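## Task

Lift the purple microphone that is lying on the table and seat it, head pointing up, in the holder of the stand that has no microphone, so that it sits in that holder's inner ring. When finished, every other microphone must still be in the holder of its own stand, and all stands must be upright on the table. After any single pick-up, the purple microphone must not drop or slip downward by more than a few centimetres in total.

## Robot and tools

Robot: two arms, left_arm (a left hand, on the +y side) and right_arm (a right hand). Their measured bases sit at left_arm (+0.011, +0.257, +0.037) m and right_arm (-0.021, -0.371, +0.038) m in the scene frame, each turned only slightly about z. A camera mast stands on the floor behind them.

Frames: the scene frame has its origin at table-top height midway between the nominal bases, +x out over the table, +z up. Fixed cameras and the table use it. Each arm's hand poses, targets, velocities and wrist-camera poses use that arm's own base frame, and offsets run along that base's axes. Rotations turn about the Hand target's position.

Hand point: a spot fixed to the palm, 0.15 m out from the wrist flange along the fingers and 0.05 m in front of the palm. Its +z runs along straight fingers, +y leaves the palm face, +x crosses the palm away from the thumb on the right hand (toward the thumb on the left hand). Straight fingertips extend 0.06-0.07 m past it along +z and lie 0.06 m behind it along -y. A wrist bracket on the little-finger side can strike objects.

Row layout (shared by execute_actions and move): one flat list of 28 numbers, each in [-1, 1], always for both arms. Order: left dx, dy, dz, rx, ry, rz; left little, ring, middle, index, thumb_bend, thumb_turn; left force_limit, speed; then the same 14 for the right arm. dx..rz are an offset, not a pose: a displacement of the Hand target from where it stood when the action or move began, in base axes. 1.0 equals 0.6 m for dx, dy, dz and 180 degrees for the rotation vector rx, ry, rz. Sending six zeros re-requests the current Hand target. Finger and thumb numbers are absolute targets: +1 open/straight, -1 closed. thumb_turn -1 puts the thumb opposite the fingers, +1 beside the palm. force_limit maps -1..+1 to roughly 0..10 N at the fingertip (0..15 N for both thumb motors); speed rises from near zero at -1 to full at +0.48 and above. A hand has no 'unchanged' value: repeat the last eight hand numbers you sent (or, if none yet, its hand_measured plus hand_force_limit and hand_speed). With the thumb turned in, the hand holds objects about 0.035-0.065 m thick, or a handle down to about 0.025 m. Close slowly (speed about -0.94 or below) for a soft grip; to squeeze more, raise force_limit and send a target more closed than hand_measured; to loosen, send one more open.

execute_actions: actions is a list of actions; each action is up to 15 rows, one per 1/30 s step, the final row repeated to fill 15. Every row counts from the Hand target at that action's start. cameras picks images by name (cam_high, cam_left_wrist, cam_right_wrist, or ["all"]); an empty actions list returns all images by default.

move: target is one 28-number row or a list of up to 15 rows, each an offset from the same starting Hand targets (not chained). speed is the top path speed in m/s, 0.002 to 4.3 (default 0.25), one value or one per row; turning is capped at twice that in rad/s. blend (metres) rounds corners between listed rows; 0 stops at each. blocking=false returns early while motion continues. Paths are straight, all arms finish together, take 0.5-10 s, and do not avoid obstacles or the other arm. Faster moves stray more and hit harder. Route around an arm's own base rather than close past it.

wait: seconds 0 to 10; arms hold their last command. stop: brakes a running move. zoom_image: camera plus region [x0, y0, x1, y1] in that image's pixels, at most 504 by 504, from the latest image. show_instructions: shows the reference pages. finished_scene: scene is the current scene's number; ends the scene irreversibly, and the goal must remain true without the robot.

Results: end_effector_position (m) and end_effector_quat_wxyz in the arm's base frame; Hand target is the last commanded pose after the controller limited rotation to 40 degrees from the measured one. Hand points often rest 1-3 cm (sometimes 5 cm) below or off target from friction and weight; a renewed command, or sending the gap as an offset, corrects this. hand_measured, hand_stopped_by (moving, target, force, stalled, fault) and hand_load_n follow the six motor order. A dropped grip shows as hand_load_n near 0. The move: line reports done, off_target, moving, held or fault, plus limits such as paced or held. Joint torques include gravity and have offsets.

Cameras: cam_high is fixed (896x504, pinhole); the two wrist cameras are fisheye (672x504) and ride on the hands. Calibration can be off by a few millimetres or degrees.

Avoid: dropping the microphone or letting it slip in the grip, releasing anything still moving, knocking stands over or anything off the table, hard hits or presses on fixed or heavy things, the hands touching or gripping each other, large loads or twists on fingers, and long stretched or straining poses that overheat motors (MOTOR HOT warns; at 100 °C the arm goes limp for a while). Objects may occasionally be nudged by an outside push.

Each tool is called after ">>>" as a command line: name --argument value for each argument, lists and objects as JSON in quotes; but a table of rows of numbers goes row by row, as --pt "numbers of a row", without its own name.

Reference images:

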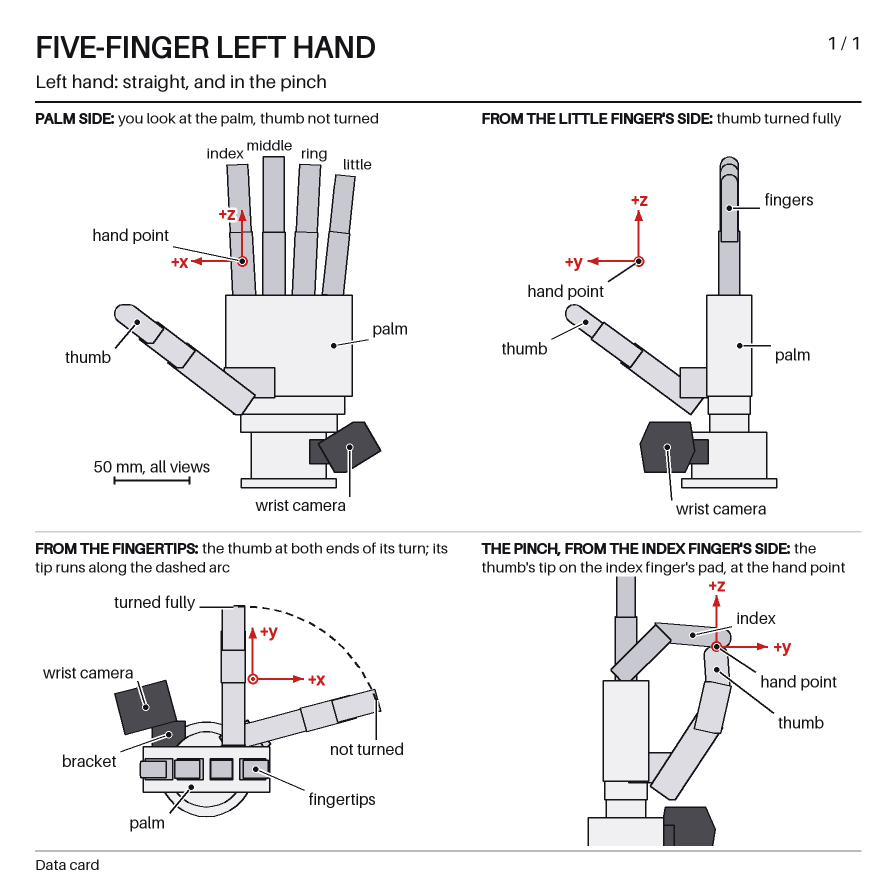

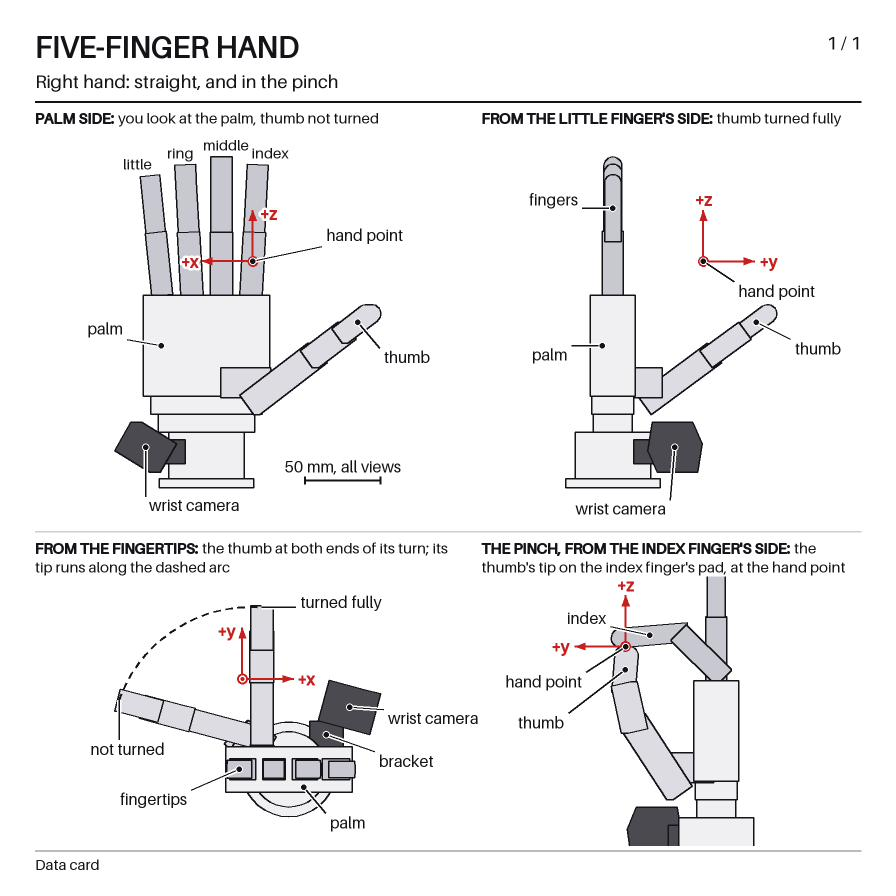

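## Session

>>> execute_actions --actions '[]'

Scene clock: 0.00 s.
left_arm: end_effector_position=(+0.3144, +0.0050, +0.2343) hand_measured=(+1.000, +1.000, +1.000, +1.000, +1.000, +1.000) hand_load_n=(+0.0, +0.0, +0.0, +0.0, +0.0, +0.0) hand_stopped_by=(target, target, target, target, target, target) hand_force_limit=0.00 hand_speed=-0.80 end_effector_quat_wxyz=(+0.411, -0.465, +0.549, -0.560) | right_arm: end_effector_position=(+0.4800, -0.0820, +0.1396) hand_measured=(+1.000, +1.000, +1.000, +1.000, +1.000, +1.000) hand_load_n=(+0.0, +0.0, +0.0, +0.0, +0.0, +0.0) hand_stopped_by=(target, target, target, target, target, target) hand_force_limit=0.00 hand_speed=-0.80 end_effector_quat_wxyz=(-0.573, +0.784, -0.220, +0.094)
Joint positions: left_arm=[0.556 0.433 0.306 0.078 0.79 -0.036] | right_arm=[-0.508 1.801 1.382 -1.356 -1.232 -1.676]
Joint velocities: within noise
Joint torques (N m): no reading
Heat: left arm: hottest waist 30 °C; right arm: hottest elbow 29 °C.
Hand target: left_arm +0.3170, +0.0066, +0.2496; +0.421, -0.455, +0.548, -0.562 | right_arm +0.4845, -0.0847, +0.1387; -0.572, +0.784, -0.219, +0.095
camera_calibration:
cam_left_wrist: T_world_to_cam=[[-0.0418468, -0.152731, 0.987381, -0.22441], [-0.70557, -0.695185, -0.137437, 0.255418], [0.707404, -0.702418, -0.0786712, -0.0841125], [0, 0, 0, 1]] pos_world=[0.230326, 0.0842063, 0.250065]
cam_right_wrist: T_world_to_cam=[[-0.0351115, -0.28813, -0.956947, 0.131905], [-0.994501, -0.0844634, 0.0619207, 0.464186], [-0.0986683, 0.953859, -0.28358, 0.27935], [0, 0, 0, 1]] pos_world=[0.493828, -0.189248, 0.176701]

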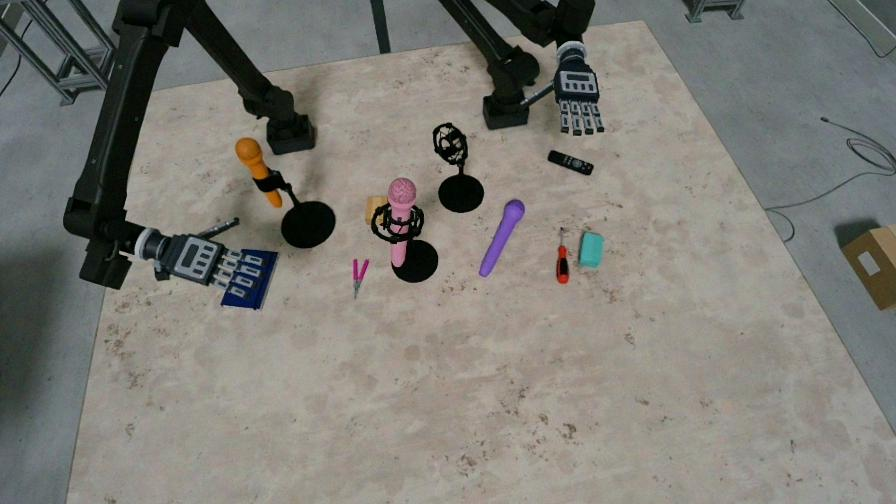

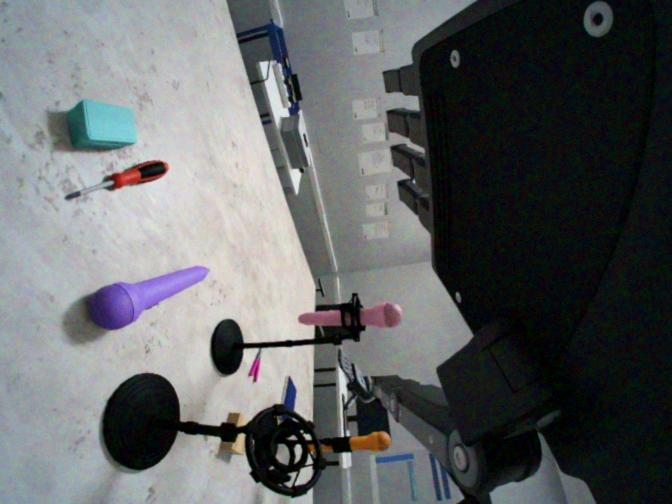

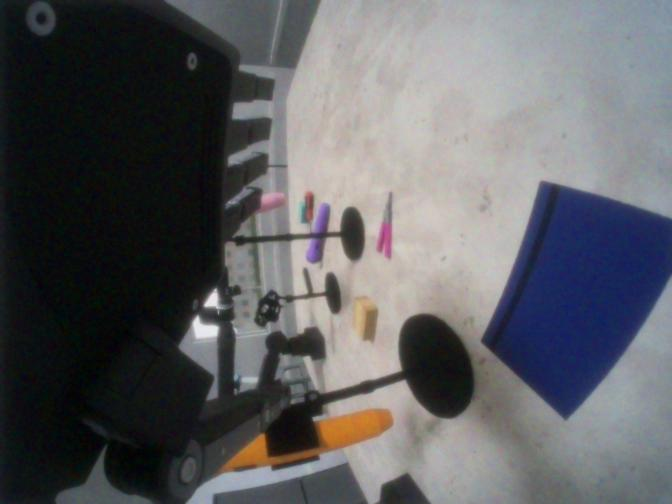

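>>> zoom_image --camera "cam_high" --region '[420, 110, 540, 230]'

>>> zoom_image --camera "cam_high" --region '[460, 180, 560, 290]'

>>> zoom_image --camera "cam_left_wrist" --region '[60, 240, 420, 504]'

>>> zoom_image --camera "cam_high" --region '[360, 160, 480, 290]'

Scaled by 4.200 from the camera's 896x504 image, which has a finer 1280x720 frame.

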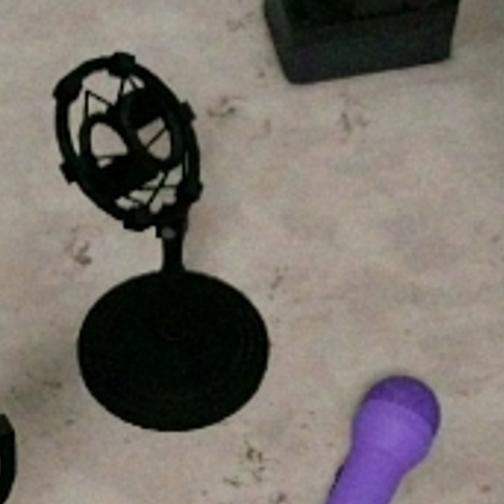

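Scaled by 4.582 from the camera's 896x504 image, which has a finer 1280x720 frame.

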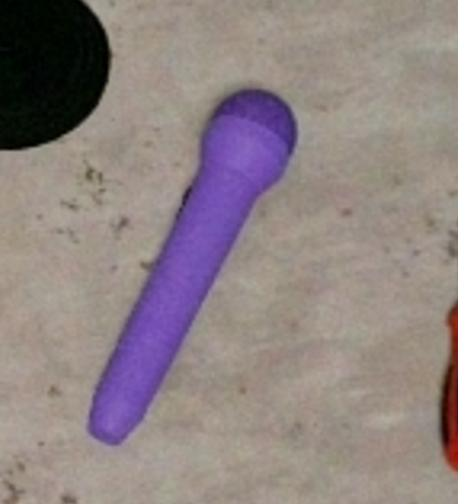

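Scaled by 1.400 from the camera's 672x504 image, which has a finer 960x720 frame.

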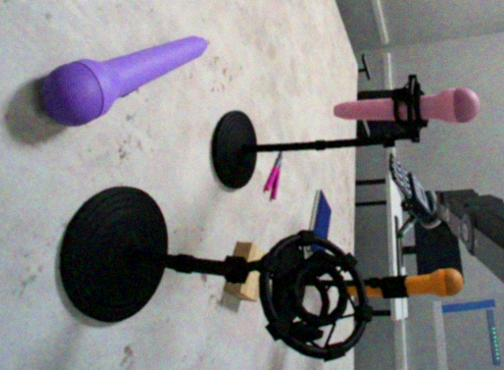

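Scaled by 3.877 from the camera's 896x504 image, which has a finer 1280x720 frame.

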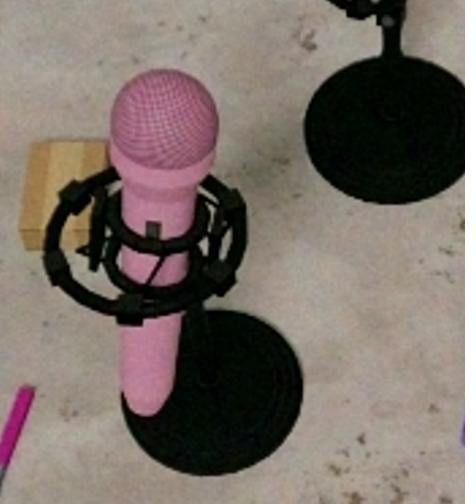

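>>> zoom_image --camera "cam_left_wrist" --region '[190, 384, 340, 504]'

>>> zoom_image --camera "cam_high" --region '[425, 115, 481, 171]'

>>> zoom_image --camera "cam_right_wrist" --region '[220, 250, 360, 350]'

Scaled by 3.360 from the camera's 672x504 image, which has a finer 960x720 frame.

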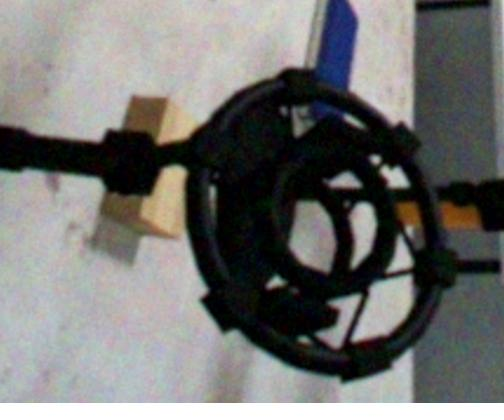

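Scaled by 9.000 from the camera's 896x504 image, which has a finer 1280x720 frame.

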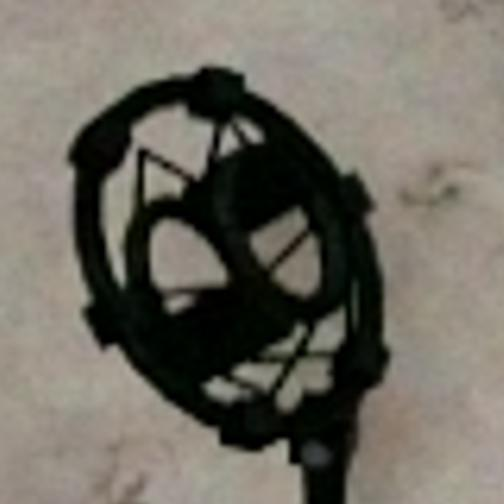

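Scaled by 3.600 from the camera's 672x504 image, which has a finer 960x720 frame.

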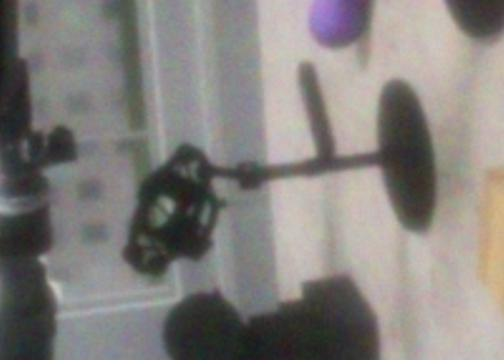

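>>> zoom_image --camera "cam_high" --region '[474, 190, 534, 250]'

>>> zoom_image --camera "cam_high" --region '[474, 225, 534, 285]'

>>> zoom_image --camera "cam_left_wrist" --region '[70, 250, 230, 350]'

Scaled by 8.400 from the camera's 896x504 image, which has a finer 1280x720 frame.

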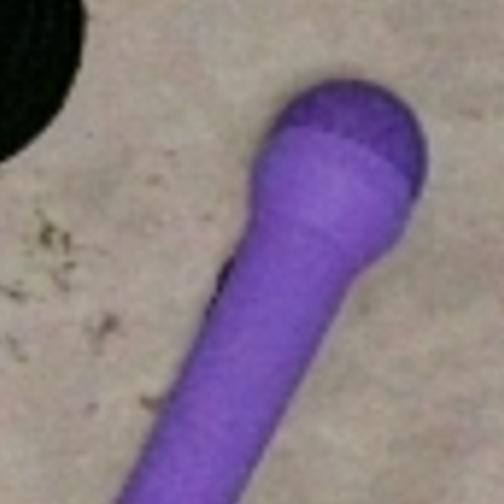

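Scaled by 8.400 from the camera's 896x504 image, which has a finer 1280x720 frame.

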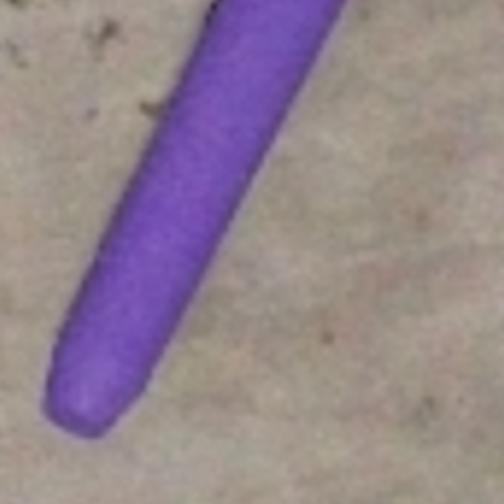

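Scaled by 3.150 from the camera's 672x504 image, which has a finer 960x720 frame.

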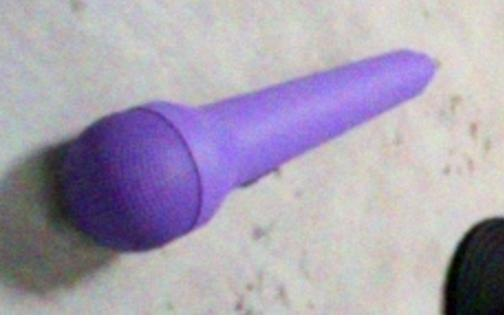

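>>> move --pt "-0.136 0.226 0.06 0 0 0.166 1 1 1 1 1 1 0 -0.8 -0.1075 0.0578 0.502 0 0 0 1 1 1 1 1 -1 0 0" --pt "-0.272 0.452 0.083 0 0 0.333 1 1 1 1 1 1 0 -0.8 -0.2575 0.508 0.569 -0.1708 0.0712 -0.0486 1 1 1 1 1 -1 0 0" --pt "-0.272 0.452 0.083 0 0 0.333 1 1 1 1 1 1 0 -0.8 0.0008 0.933 0.2022 -0.1708 0.0712 -0.0486 1 1 1 1 1 -1 0 0" --speed 0.35 --blend '[0.05,0.05,0]' --cameras '["all"]'

Scene clock: 15.10 s.
left_arm: end_effector_position=(+0.1551, +0.2670, +0.2614) hand_measured=(+1.000, +1.000, +1.000, +1.000, +1.000, +1.000) hand_load_n=(+0.0, +0.0, +0.0, +0.0, +0.5, +0.0) hand_stopped_by=(target, target, target, target, target, target) hand_force_limit=0.00 hand_speed=-0.80 end_effector_quat_wxyz=(-0.621, +0.688, -0.240, +0.288) | right_arm: end_effector_position=(+0.4785, +0.4605, +0.2454) hand_measured=(+1.000, +1.000, +1.000, +1.000, +1.000, -1.000) hand_load_n=(+0.0, +0.0, +0.0, +0.0, +0.0, +0.0) hand_stopped_by=(target, target, target, target, target, target) hand_force_limit=0.00 hand_speed=0.00 end_effector_quat_wxyz=(-0.294, +0.899, -0.310, +0.099)
Joint positions: left_arm=[1.597 0.403 0.391 -0.077 0.795 -0.036] | right_arm=[0.7 1.818 1.862 -0.997 -0.126 -0.168]
Joint torques (N m): left_arm=[2.78 1.14 14.43 2.17 -0.26 -0.12] | right_arm=[-0.32 -17.44 13.59 2.11 0.02 0.18]
Heat: left arm: hottest elbow 31 °C; right arm: hottest elbow 31 °C.
Hand target: left_arm +0.1538, +0.2778, +0.2996; -0.646, +0.668, -0.247, +0.276 | right_arm +0.4849, +0.4751, +0.2601; -0.308, +0.895, -0.306, +0.106
Off the commanded pose: left_arm 0.040 m, 4 deg | right_arm 0.022 m, 2 deg.
move: off_target (left_arm, right_arm)
camera_calibration:
cam_left_wrist: T_world_to_cam=[[0.108922, -0.0745448, 0.991251, -0.26303], [0.239487, -0.965844, -0.0989497, 0.244482], [0.96477, 0.24817, -0.087349, -0.0767521], [0, 0, 0, 1]] pos_world=[0.0441477, 0.235571, 0.278216]
cam_right_wrist: T_world_to_cam=[[-0.312441, -0.721722, -0.617655, 0.638564], [-0.944495, 0.16652, 0.283196, 0.3081], [-0.101537, 0.671854, -0.733691, 0.0333573], [0, 0, 0, 1]] pos_world=[0.4939, 0.38715, 0.331633]

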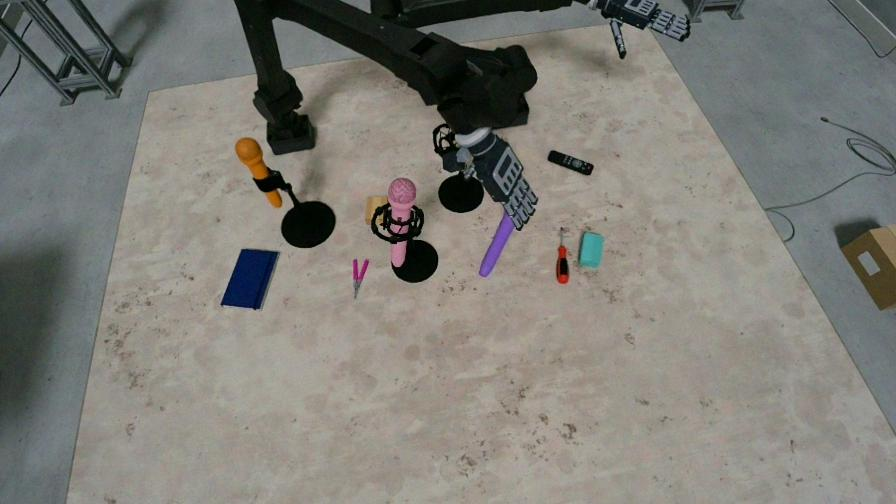

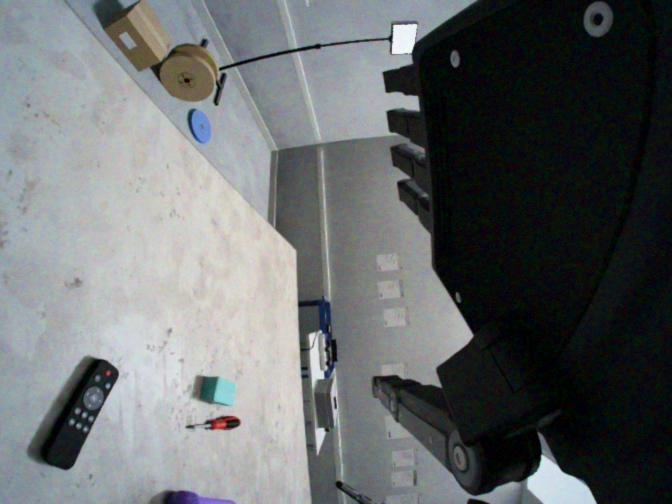

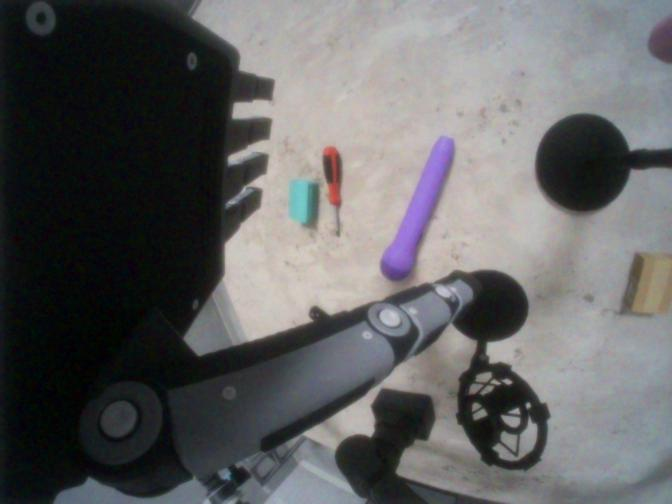

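>>> zoom_image --camera "cam_high" --region '[430, 90, 570, 290]'

>>> zoom_image --camera "cam_right_wrist" --region '[360, 120, 600, 480]'

Scaled by 2.520 from the camera's 896x504 image, which has a finer 1280x720 frame.

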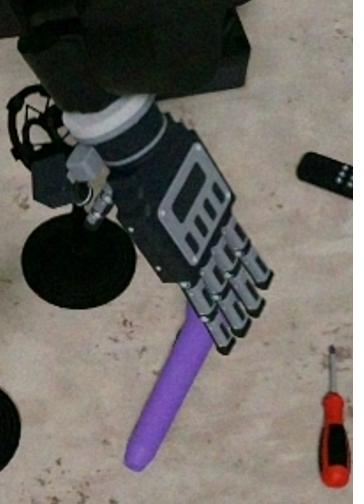

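Scaled by 1.400 from the camera's 672x504 image, which has a finer 960x720 frame.

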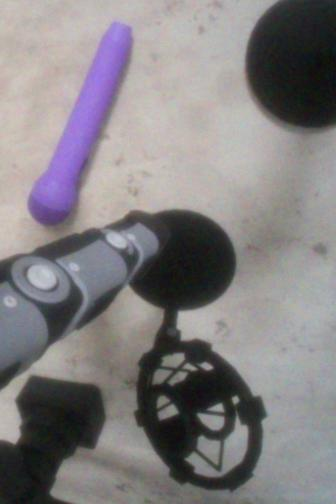

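>>> move --target '[0,0,0,0,0,0,1,1,1,1,1,1,0,-0.8, 0.0035,0.0398,-0.292,0,0,0,1,1,1,1,1,-1,0,0]' --speed 0.2 --cameras '["cam_high","cam_right_wrist"]'

>>> zoom_image --camera "cam_high" --region '[400, 60, 560, 300]'

>>> zoom_image --camera "cam_right_wrist" --region '[220, 60, 540, 380]'

Scene clock: 17.47 s.
left_arm: end_effector_position=(+0.1551, +0.2670, +0.2614) hand_measured=(+1.000, +1.000, +1.000, +1.000, +1.000, +1.000) hand_load_n=(+0.0, +0.0, +0.0, +0.0, +0.0, +0.0) hand_stopped_by=(target, target, target, target, target, target) hand_force_limit=0.00 hand_speed=-0.80 end_effector_quat_wxyz=(-0.621, +0.688, -0.240, +0.288) | right_arm: end_effector_position=(+0.4928, +0.4909, +0.1027) hand_measured=(+1.000, +1.000, +1.000, +1.000, +1.000, -1.000) hand_load_n=(+0.0, +0.0, +0.0, +0.0, +0.0, +0.0) hand_stopped_by=(target, target, target, target, target, target) hand_force_limit=0.00 hand_speed=0.00 end_effector_quat_wxyz=(-0.315, +0.891, -0.307, +0.112)
Joint positions: left_arm=[1.597 0.403 0.391 -0.077 0.795 -0.036] | right_arm=[0.723 1.918 1.615 -0.594 -0.109 -0.147]
Joint torques (N m): left_arm=[2.73 1.14 14.43 2.17 -0.26 -0.11] | right_arm=[0.38 -17.2 9.02 2.45 -0.03 0.17]
Heat: left arm: hottest elbow 32 °C; right arm: hottest elbow 31 °C.
Hand target: left_arm +0.1538, +0.2778, +0.2996; -0.646, +0.668, -0.247, +0.276 | right_arm +0.4871, +0.4989, +0.0847; -0.308, +0.894, -0.306, +0.106
Off the commanded pose: left_arm 0.040 m, 4 deg | right_arm 0.020 m, 1 deg.
move: off_target (left_arm, right_arm)
camera_calibration:
cam_right_wrist: T_world_to_cam=[[-0.289369, -0.699014, -0.653946, 0.558137], [-0.954695, 0.161187, 0.250154, 0.368031], [-0.0694536, 0.696705, -0.713987, -0.12033], [0, 0, 0, 1]] pos_world=[0.504508, 0.414658, 0.187012]
Images, in order (width x height): cam_high 896x504, cam_right_wrist 672x504.

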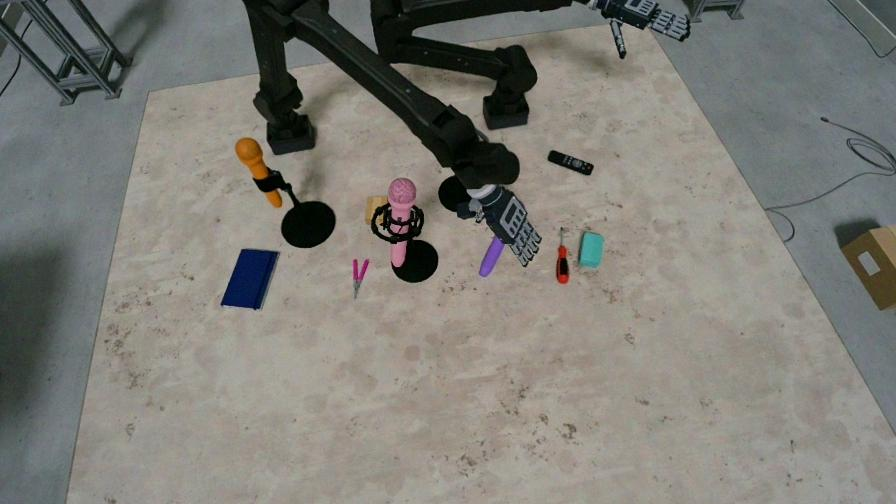

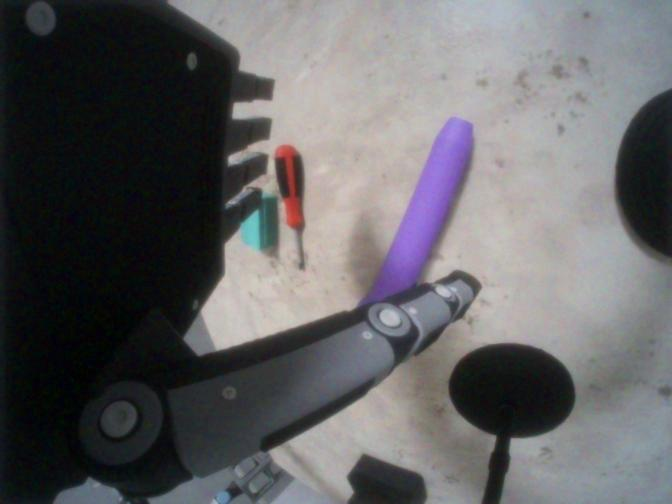

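Scaled by 2.100 from the camera's 896x504 image, which has a finer 1280x720 frame.

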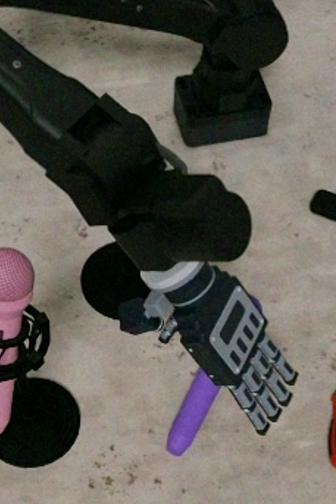

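Scaled by 1.575 from the camera's 672x504 image, which has a finer 960x720 frame.

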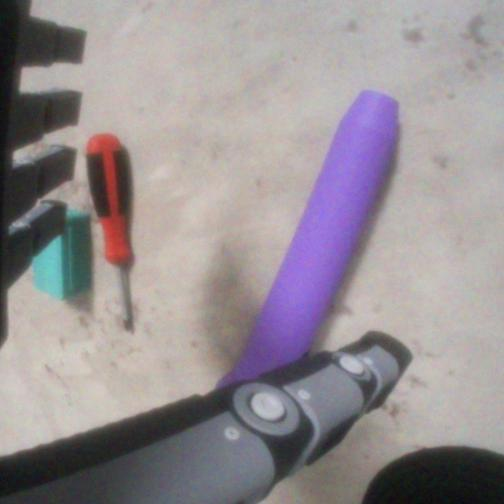

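>>> move --target '[0,0,0,0,0,0,1,1,1,1,1,1,0,-0.8, 0.0015,-0.0115,-0.1,0,0,0,1,1,1,1,1,-1,0,0]' --speed 0.15 --cameras '["cam_high","cam_right_wrist"]'

>>> zoom_image --camera "cam_high" --region '[420, 130, 580, 290]'

>>> zoom_image --camera "cam_right_wrist" --region '[220, 60, 540, 380]'

Scene clock: 21.40 s.
left_arm: end_effector_position=(+0.1551, +0.2670, +0.2614) hand_measured=(+1.000, +1.000, +1.000, +1.000, +1.000, +1.000) hand_load_n=(+0.0, +0.0, +0.0, +0.0, +0.0, +0.0) hand_stopped_by=(target, target, target, target, target, target) hand_force_limit=0.00 hand_speed=-0.80 end_effector_quat_wxyz=(-0.621, +0.688, -0.240, +0.288) | right_arm: end_effector_position=(+0.4922, +0.4906, +0.0469) hand_measured=(+1.000, +1.000, +1.000, +1.000, +1.000, -1.000) hand_load_n=(+0.0, +0.0, +0.0, +0.0, +0.0, +0.0) hand_stopped_by=(target, target, target, target, target, target) hand_force_limit=0.00 hand_speed=0.00 end_effector_quat_wxyz=(-0.318, +0.890, -0.306, +0.113)
Joint positions: left_arm=[1.597 0.403 0.391 -0.077 0.795 -0.036] | right_arm=[0.723 1.966 1.532 -0.456 -0.11 -0.147]
Joint torques (N m): left_arm=[2.73 1.2 14.43 2.18 -0.26 -0.11] | right_arm=[-0.26 -17.38 8.39 2.36 -0.2 0.08]
Heat: left arm: hottest elbow 33 °C; right arm: hottest elbow 31 °C.
Hand target: left_arm +0.1538, +0.2778, +0.2996; -0.646, +0.668, -0.247, +0.276 | right_arm +0.4881, +0.4920, +0.0249; -0.308, +0.894, -0.306, +0.106
Off the commanded pose: left_arm 0.040 m, 4 deg | right_arm 0.023 m, 1 deg.
move: off_target (left_arm, right_arm)
camera_calibration:
cam_right_wrist: T_world_to_cam=[[-0.286106, -0.696091, -0.658483, 0.518441], [-0.955878, 0.15955, 0.246659, 0.383053], [-0.0666361, 0.7, -0.711027, -0.163135], [0, 0, 0, 1]] pos_world=[0.50361, 0.413961, 0.130908]
Images, in order (width x height): cam_high 896x504, cam_right_wrist 672x504.

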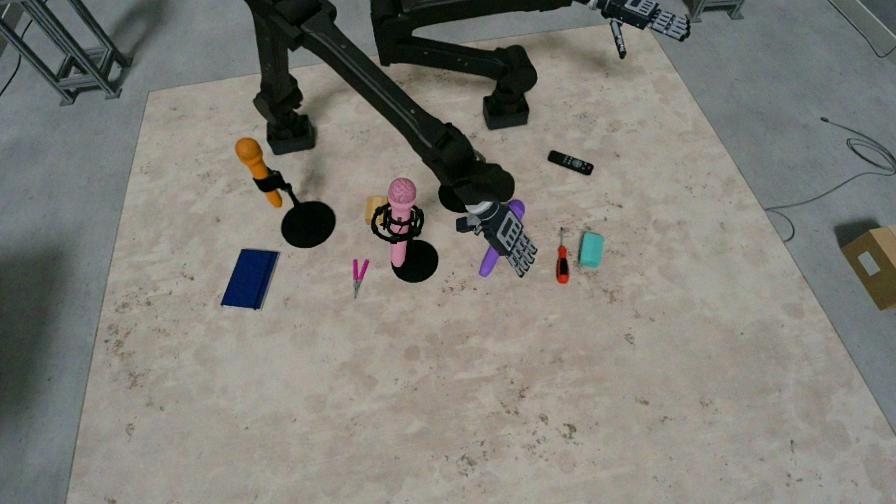

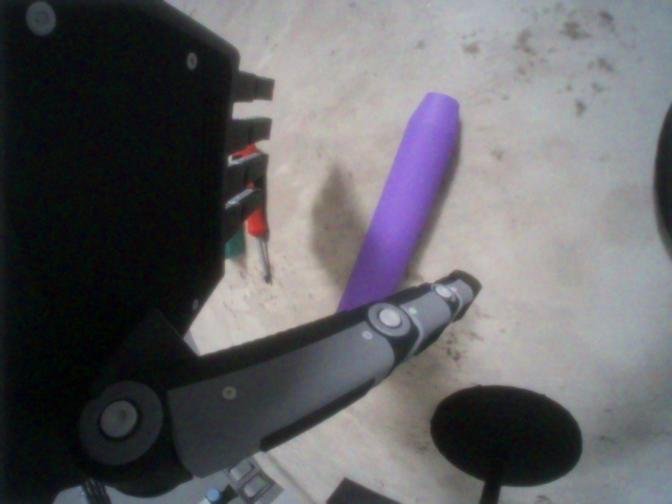

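Scaled by 3.150 from the camera's 896x504 image, which has a finer 1280x720 frame.

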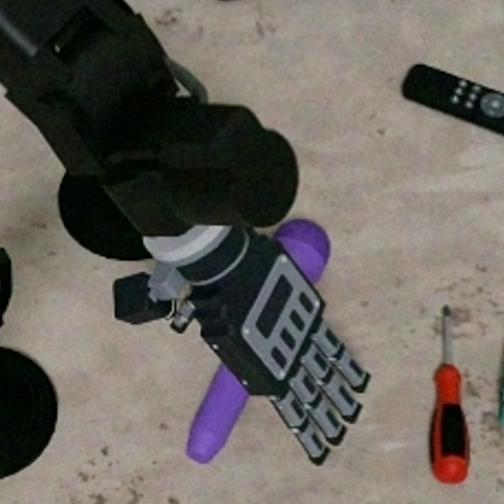

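Scaled by 1.575 from the camera's 672x504 image, which has a finer 960x720 frame.

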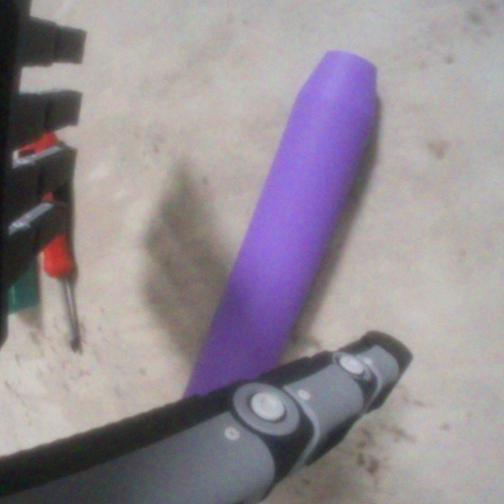

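>>> move --target '[0,0,0,0,0,0,1,1,1,1,1,1,0,-0.8, 0.0,-0.0125,-0.06,0,0,0,1,1,1,1,1,-1,0,0]' --speed 0.12 --cameras '["cam_high","cam_right_wrist"]'

>>> zoom_image --camera "cam_high" --region '[420, 130, 580, 290]'

>>> zoom_image --camera "cam_right_wrist" --region '[220, 60, 540, 380]'

Scene clock: 22.77 s.
left_arm: end_effector_position=(+0.1551, +0.2670, +0.2614) hand_measured=(+1.000, +1.000, +1.000, +1.000, +1.000, +1.000) hand_load_n=(+0.0, +0.0, +0.0, +0.0, +0.0, +0.0) hand_stopped_by=(target, target, target, target, target, target) hand_force_limit=0.00 hand_speed=-0.80 end_effector_quat_wxyz=(-0.621, +0.688, -0.240, +0.288) | right_arm: end_effector_position=(+0.4896, +0.4897, +0.0145) hand_measured=(+1.000, +1.000, +1.000, +1.000, +1.000, -1.000) hand_load_n=(+0.0, -0.5, +0.0, +0.0, -0.5, -0.5) hand_stopped_by=(target, target, target, target, target, target) hand_force_limit=0.00 hand_speed=0.00 end_effector_quat_wxyz=(-0.321, +0.890, -0.305, +0.112)
Joint positions: left_arm=[1.597 0.403 0.391 -0.077 0.795 -0.036] | right_arm=[0.723 1.997 1.485 -0.372 -0.116 -0.147]
Joint torques (N m): left_arm=[2.78 1.14 14.43 2.18 -0.26 -0.11] | right_arm=[-0.97 -17.96 7.73 2.41 -0.22 -0.01]
Heat: left arm: hottest elbow 33 °C; right arm: hottest elbow 31 °C.
Hand target: left_arm +0.1538, +0.2778, +0.2996; -0.646, +0.668, -0.247, +0.276 | right_arm +0.4880, +0.4845, -0.0112; -0.308, +0.894, -0.306, +0.106
Off the commanded pose: left_arm 0.040 m, 4 deg | right_arm 0.026 m, 2 deg.
move: off_target (left_arm, right_arm)
camera_calibration:
cam_right_wrist: T_world_to_cam=[[-0.282825, -0.692555, -0.66361, 0.492416], [-0.956728, 0.154332, 0.246686, 0.391602], [-0.0684273, 0.704662, -0.706235, -0.187152], [0, 0, 0, 1]] pos_world=[0.501118, 0.412467, 0.097996]
Images, in order (width x height): cam_high 896x504, cam_right_wrist 672x504.

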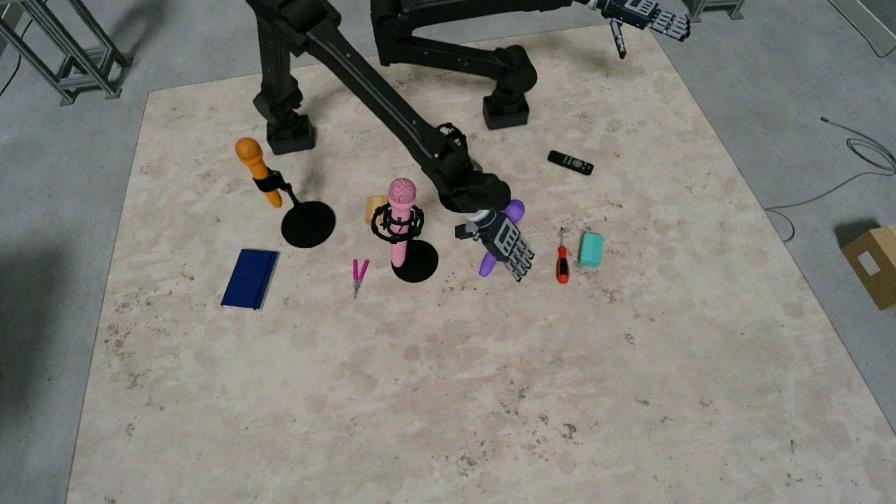

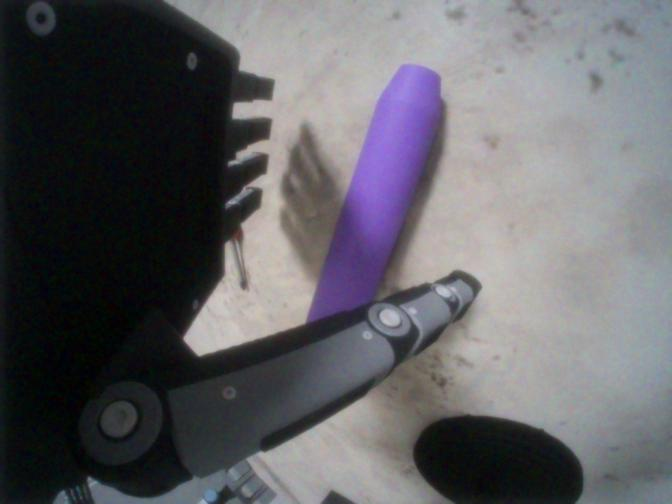

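Scaled by 3.150 from the camera's 896x504 image, which has a finer 1280x720 frame.

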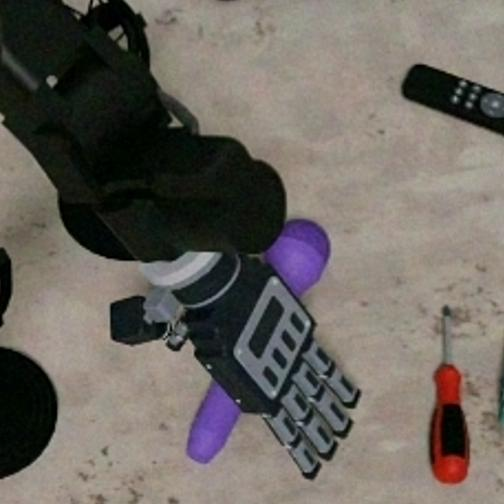

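Scaled by 1.575 from the camera's 672x504 image, which has a finer 960x720 frame.

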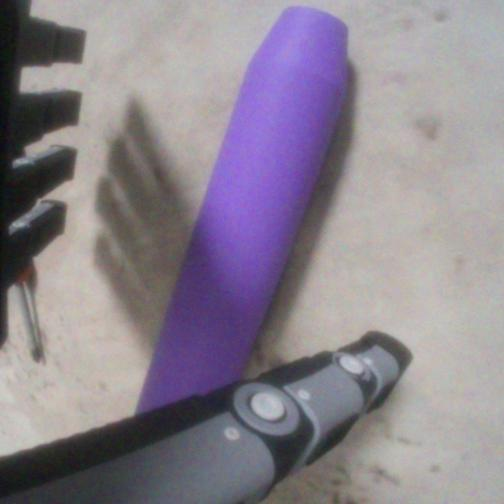

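>>> move --target '[0,0,0,0,0,0,1,1,1,1,1,1,0,-0.8, 0.0,0,-0.026,0,0,0,1,1,1,1,1,-1,0,0]' --speed 0.1 --cameras '["cam_high","cam_right_wrist"]'

>>> zoom_image --camera "cam_right_wrist" --region '[220, 60, 540, 380]'

Scene clock: 23.93 s.
left_arm: end_effector_position=(+0.1551, +0.2670, +0.2614) hand_measured=(+1.000, +1.000, +1.000, +1.000, +1.000, +1.000) hand_load_n=(+0.0, +0.0, +0.0, +0.0, +0.0, +0.0) hand_stopped_by=(target, target, target, target, target, target) hand_force_limit=0.00 hand_speed=-0.80 end_effector_quat_wxyz=(-0.621, +0.688, -0.240, +0.288) | right_arm: end_effector_position=(+0.4908, +0.4908, +0.0018) hand_measured=(+1.000, +1.000, +1.000, +1.000, +1.000, -1.000) hand_load_n=(+0.0, +0.0, -0.5, +0.0, +0.0, +0.0) hand_stopped_by=(target, target, target, target, target, target) hand_force_limit=0.00 hand_speed=0.00 end_effector_quat_wxyz=(-0.323, +0.889, -0.304, +0.113)
Joint positions: left_arm=[1.597 0.403 0.391 -0.077 0.795 -0.036] | right_arm=[0.723 2.016 1.476 -0.34 -0.116 -0.147]
Joint torques (N m): left_arm=[2.78 1.14 14.43 2.18 -0.26 -0.11] | right_arm=[-1.85 -17.49 7.57 2.5 -0.29 0.05]
Heat: left arm: hottest elbow 33 °C; right arm: hottest elbow 31 °C.
Hand target: left_arm +0.1538, +0.2778, +0.2996; -0.646, +0.668, -0.247, +0.276 | right_arm +0.4880, +0.4845, -0.0267; -0.308, +0.894, -0.306, +0.106
Off the commanded pose: left_arm 0.040 m, 4 deg | right_arm 0.029 m, 2 deg.
move: off_target (left_arm, right_arm)
camera_calibration:
cam_right_wrist: T_world_to_cam=[[-0.280561, -0.690537, -0.666667, 0.482984], [-0.957567, 0.153637, 0.243847, 0.396579], [-0.0659607, 0.706792, -0.70434, -0.199181], [0, 0, 0, 1]] pos_world=[0.502119, 0.413369, 0.084994]
Images, in order (width x height): cam_high 896x504, cam_right_wrist 672x504.

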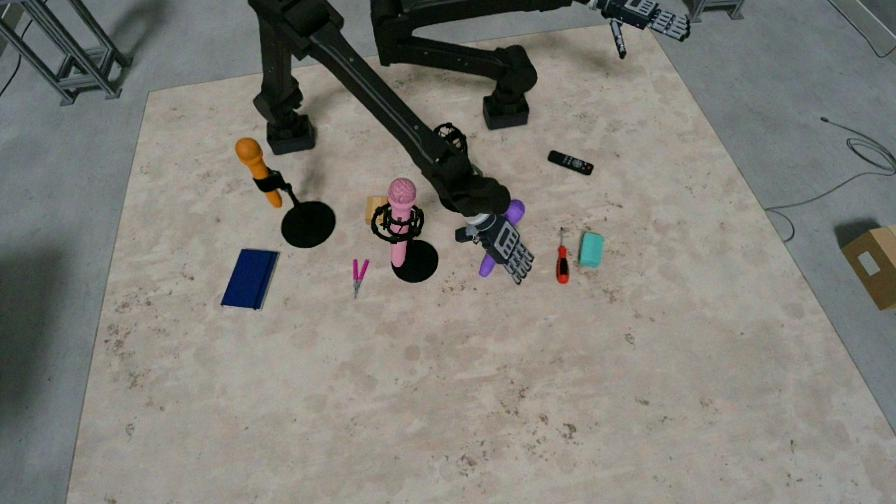

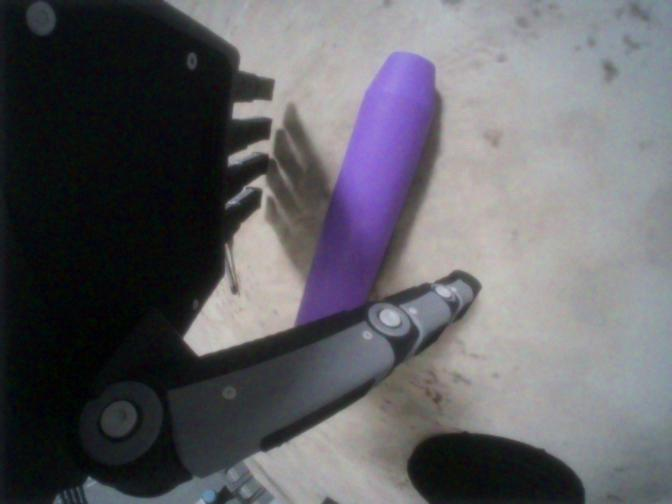

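Scaled by 1.575 from the camera's 672x504 image, which has a finer 960x720 frame.

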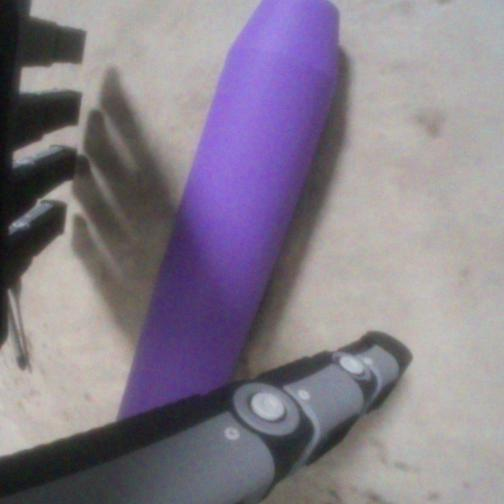

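>>> move --target '[0,0,0,0,0,0,1,1,1,1,1,1,0,-0.8, 0,0,0,0,0,0,0.5,0.5,0.5,0.5,0.6,-1,0,-0.5]' --cameras '["cam_high","cam_right_wrist"]'

>>> zoom_image --camera "cam_right_wrist" --region '[220, 60, 540, 380]'

Scene clock: 24.90 s.
left_arm: end_effector_position=(+0.1551, +0.2670, +0.2614) hand_measured=(+1.000, +1.000, +1.000, +1.000, +1.000, +1.000) hand_load_n=(+0.0, +0.0, +0.0, +0.0, +0.0, +0.0) hand_stopped_by=(target, target, target, target, target, target) hand_force_limit=0.00 hand_speed=-0.80 end_effector_quat_wxyz=(-0.621, +0.688, -0.240, +0.288) | right_arm: end_effector_position=(+0.4964, +0.4969, +0.0073) hand_measured=(+0.500, +0.500, +0.502, +0.500, +0.600, -1.000) hand_load_n=(+0.0, +0.0, +3.5, +0.0, +0.0, +0.0) hand_stopped_by=(target, target, target, target, target, target) hand_force_limit=0.00 hand_speed=-0.50 end_effector_quat_wxyz=(-0.338, +0.884, -0.301, +0.120)
Joint positions: left_arm=[1.597 0.403 0.391 -0.077 0.795 -0.036] | right_arm=[0.723 2.014 1.476 -0.307 -0.12 -0.147]
Joint torques (N m): left_arm=[2.78 1.14 14.43 2.17 -0.26 -0.11] | right_arm=[-1.9 -17.49 7.65 1.26 -0.03 0.08]
Heat: left arm: hottest elbow 33 °C; right arm: hottest elbow 31 °C.
Hand target: left_arm +0.1538, +0.2778, +0.2996; -0.646, +0.668, -0.247, +0.276 | right_arm +0.4880, +0.4845, -0.0268; -0.308, +0.895, -0.306, +0.106
Off the commanded pose: left_arm 0.040 m, 4 deg | right_arm 0.037 m, 4 deg.
move: off_target (left_arm, right_arm)
camera_calibration:
cam_right_wrist: T_world_to_cam=[[-0.26224, -0.673803, -0.690811, 0.475141], [-0.963633, 0.144715, 0.224654, 0.407109], [-0.0514018, 0.724601, -0.687249, -0.215355], [0, 0, 0, 1]] pos_world=[0.505835, 0.417283, 0.0887713]
Images, in order (width x height): cam_high 896x504, cam_right_wrist 672x504.

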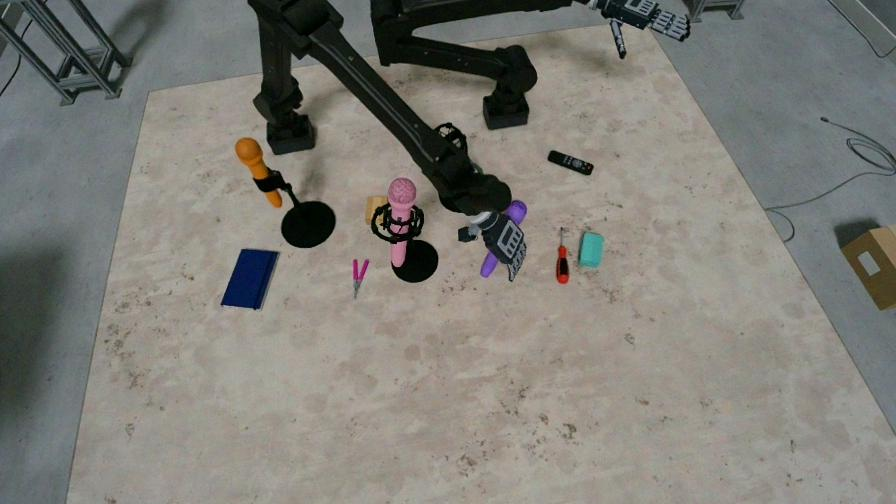

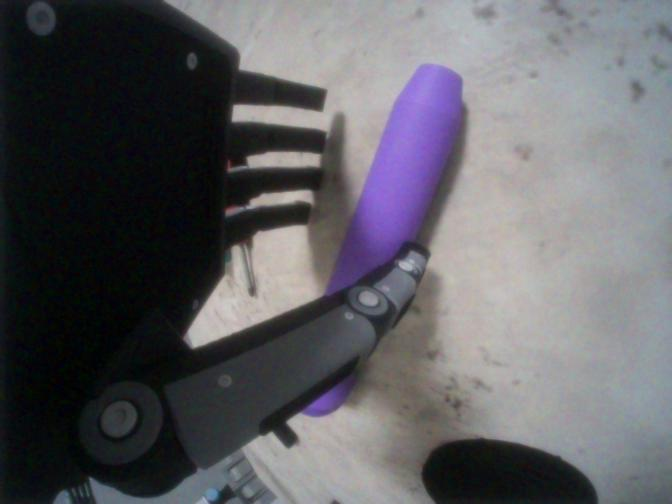

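Scaled by 1.575 from the camera's 672x504 image, which has a finer 960x720 frame.

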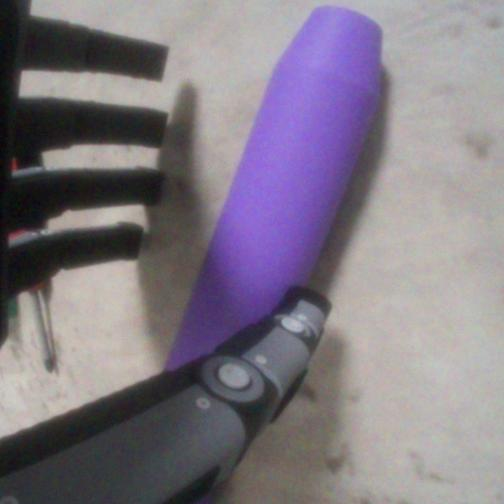

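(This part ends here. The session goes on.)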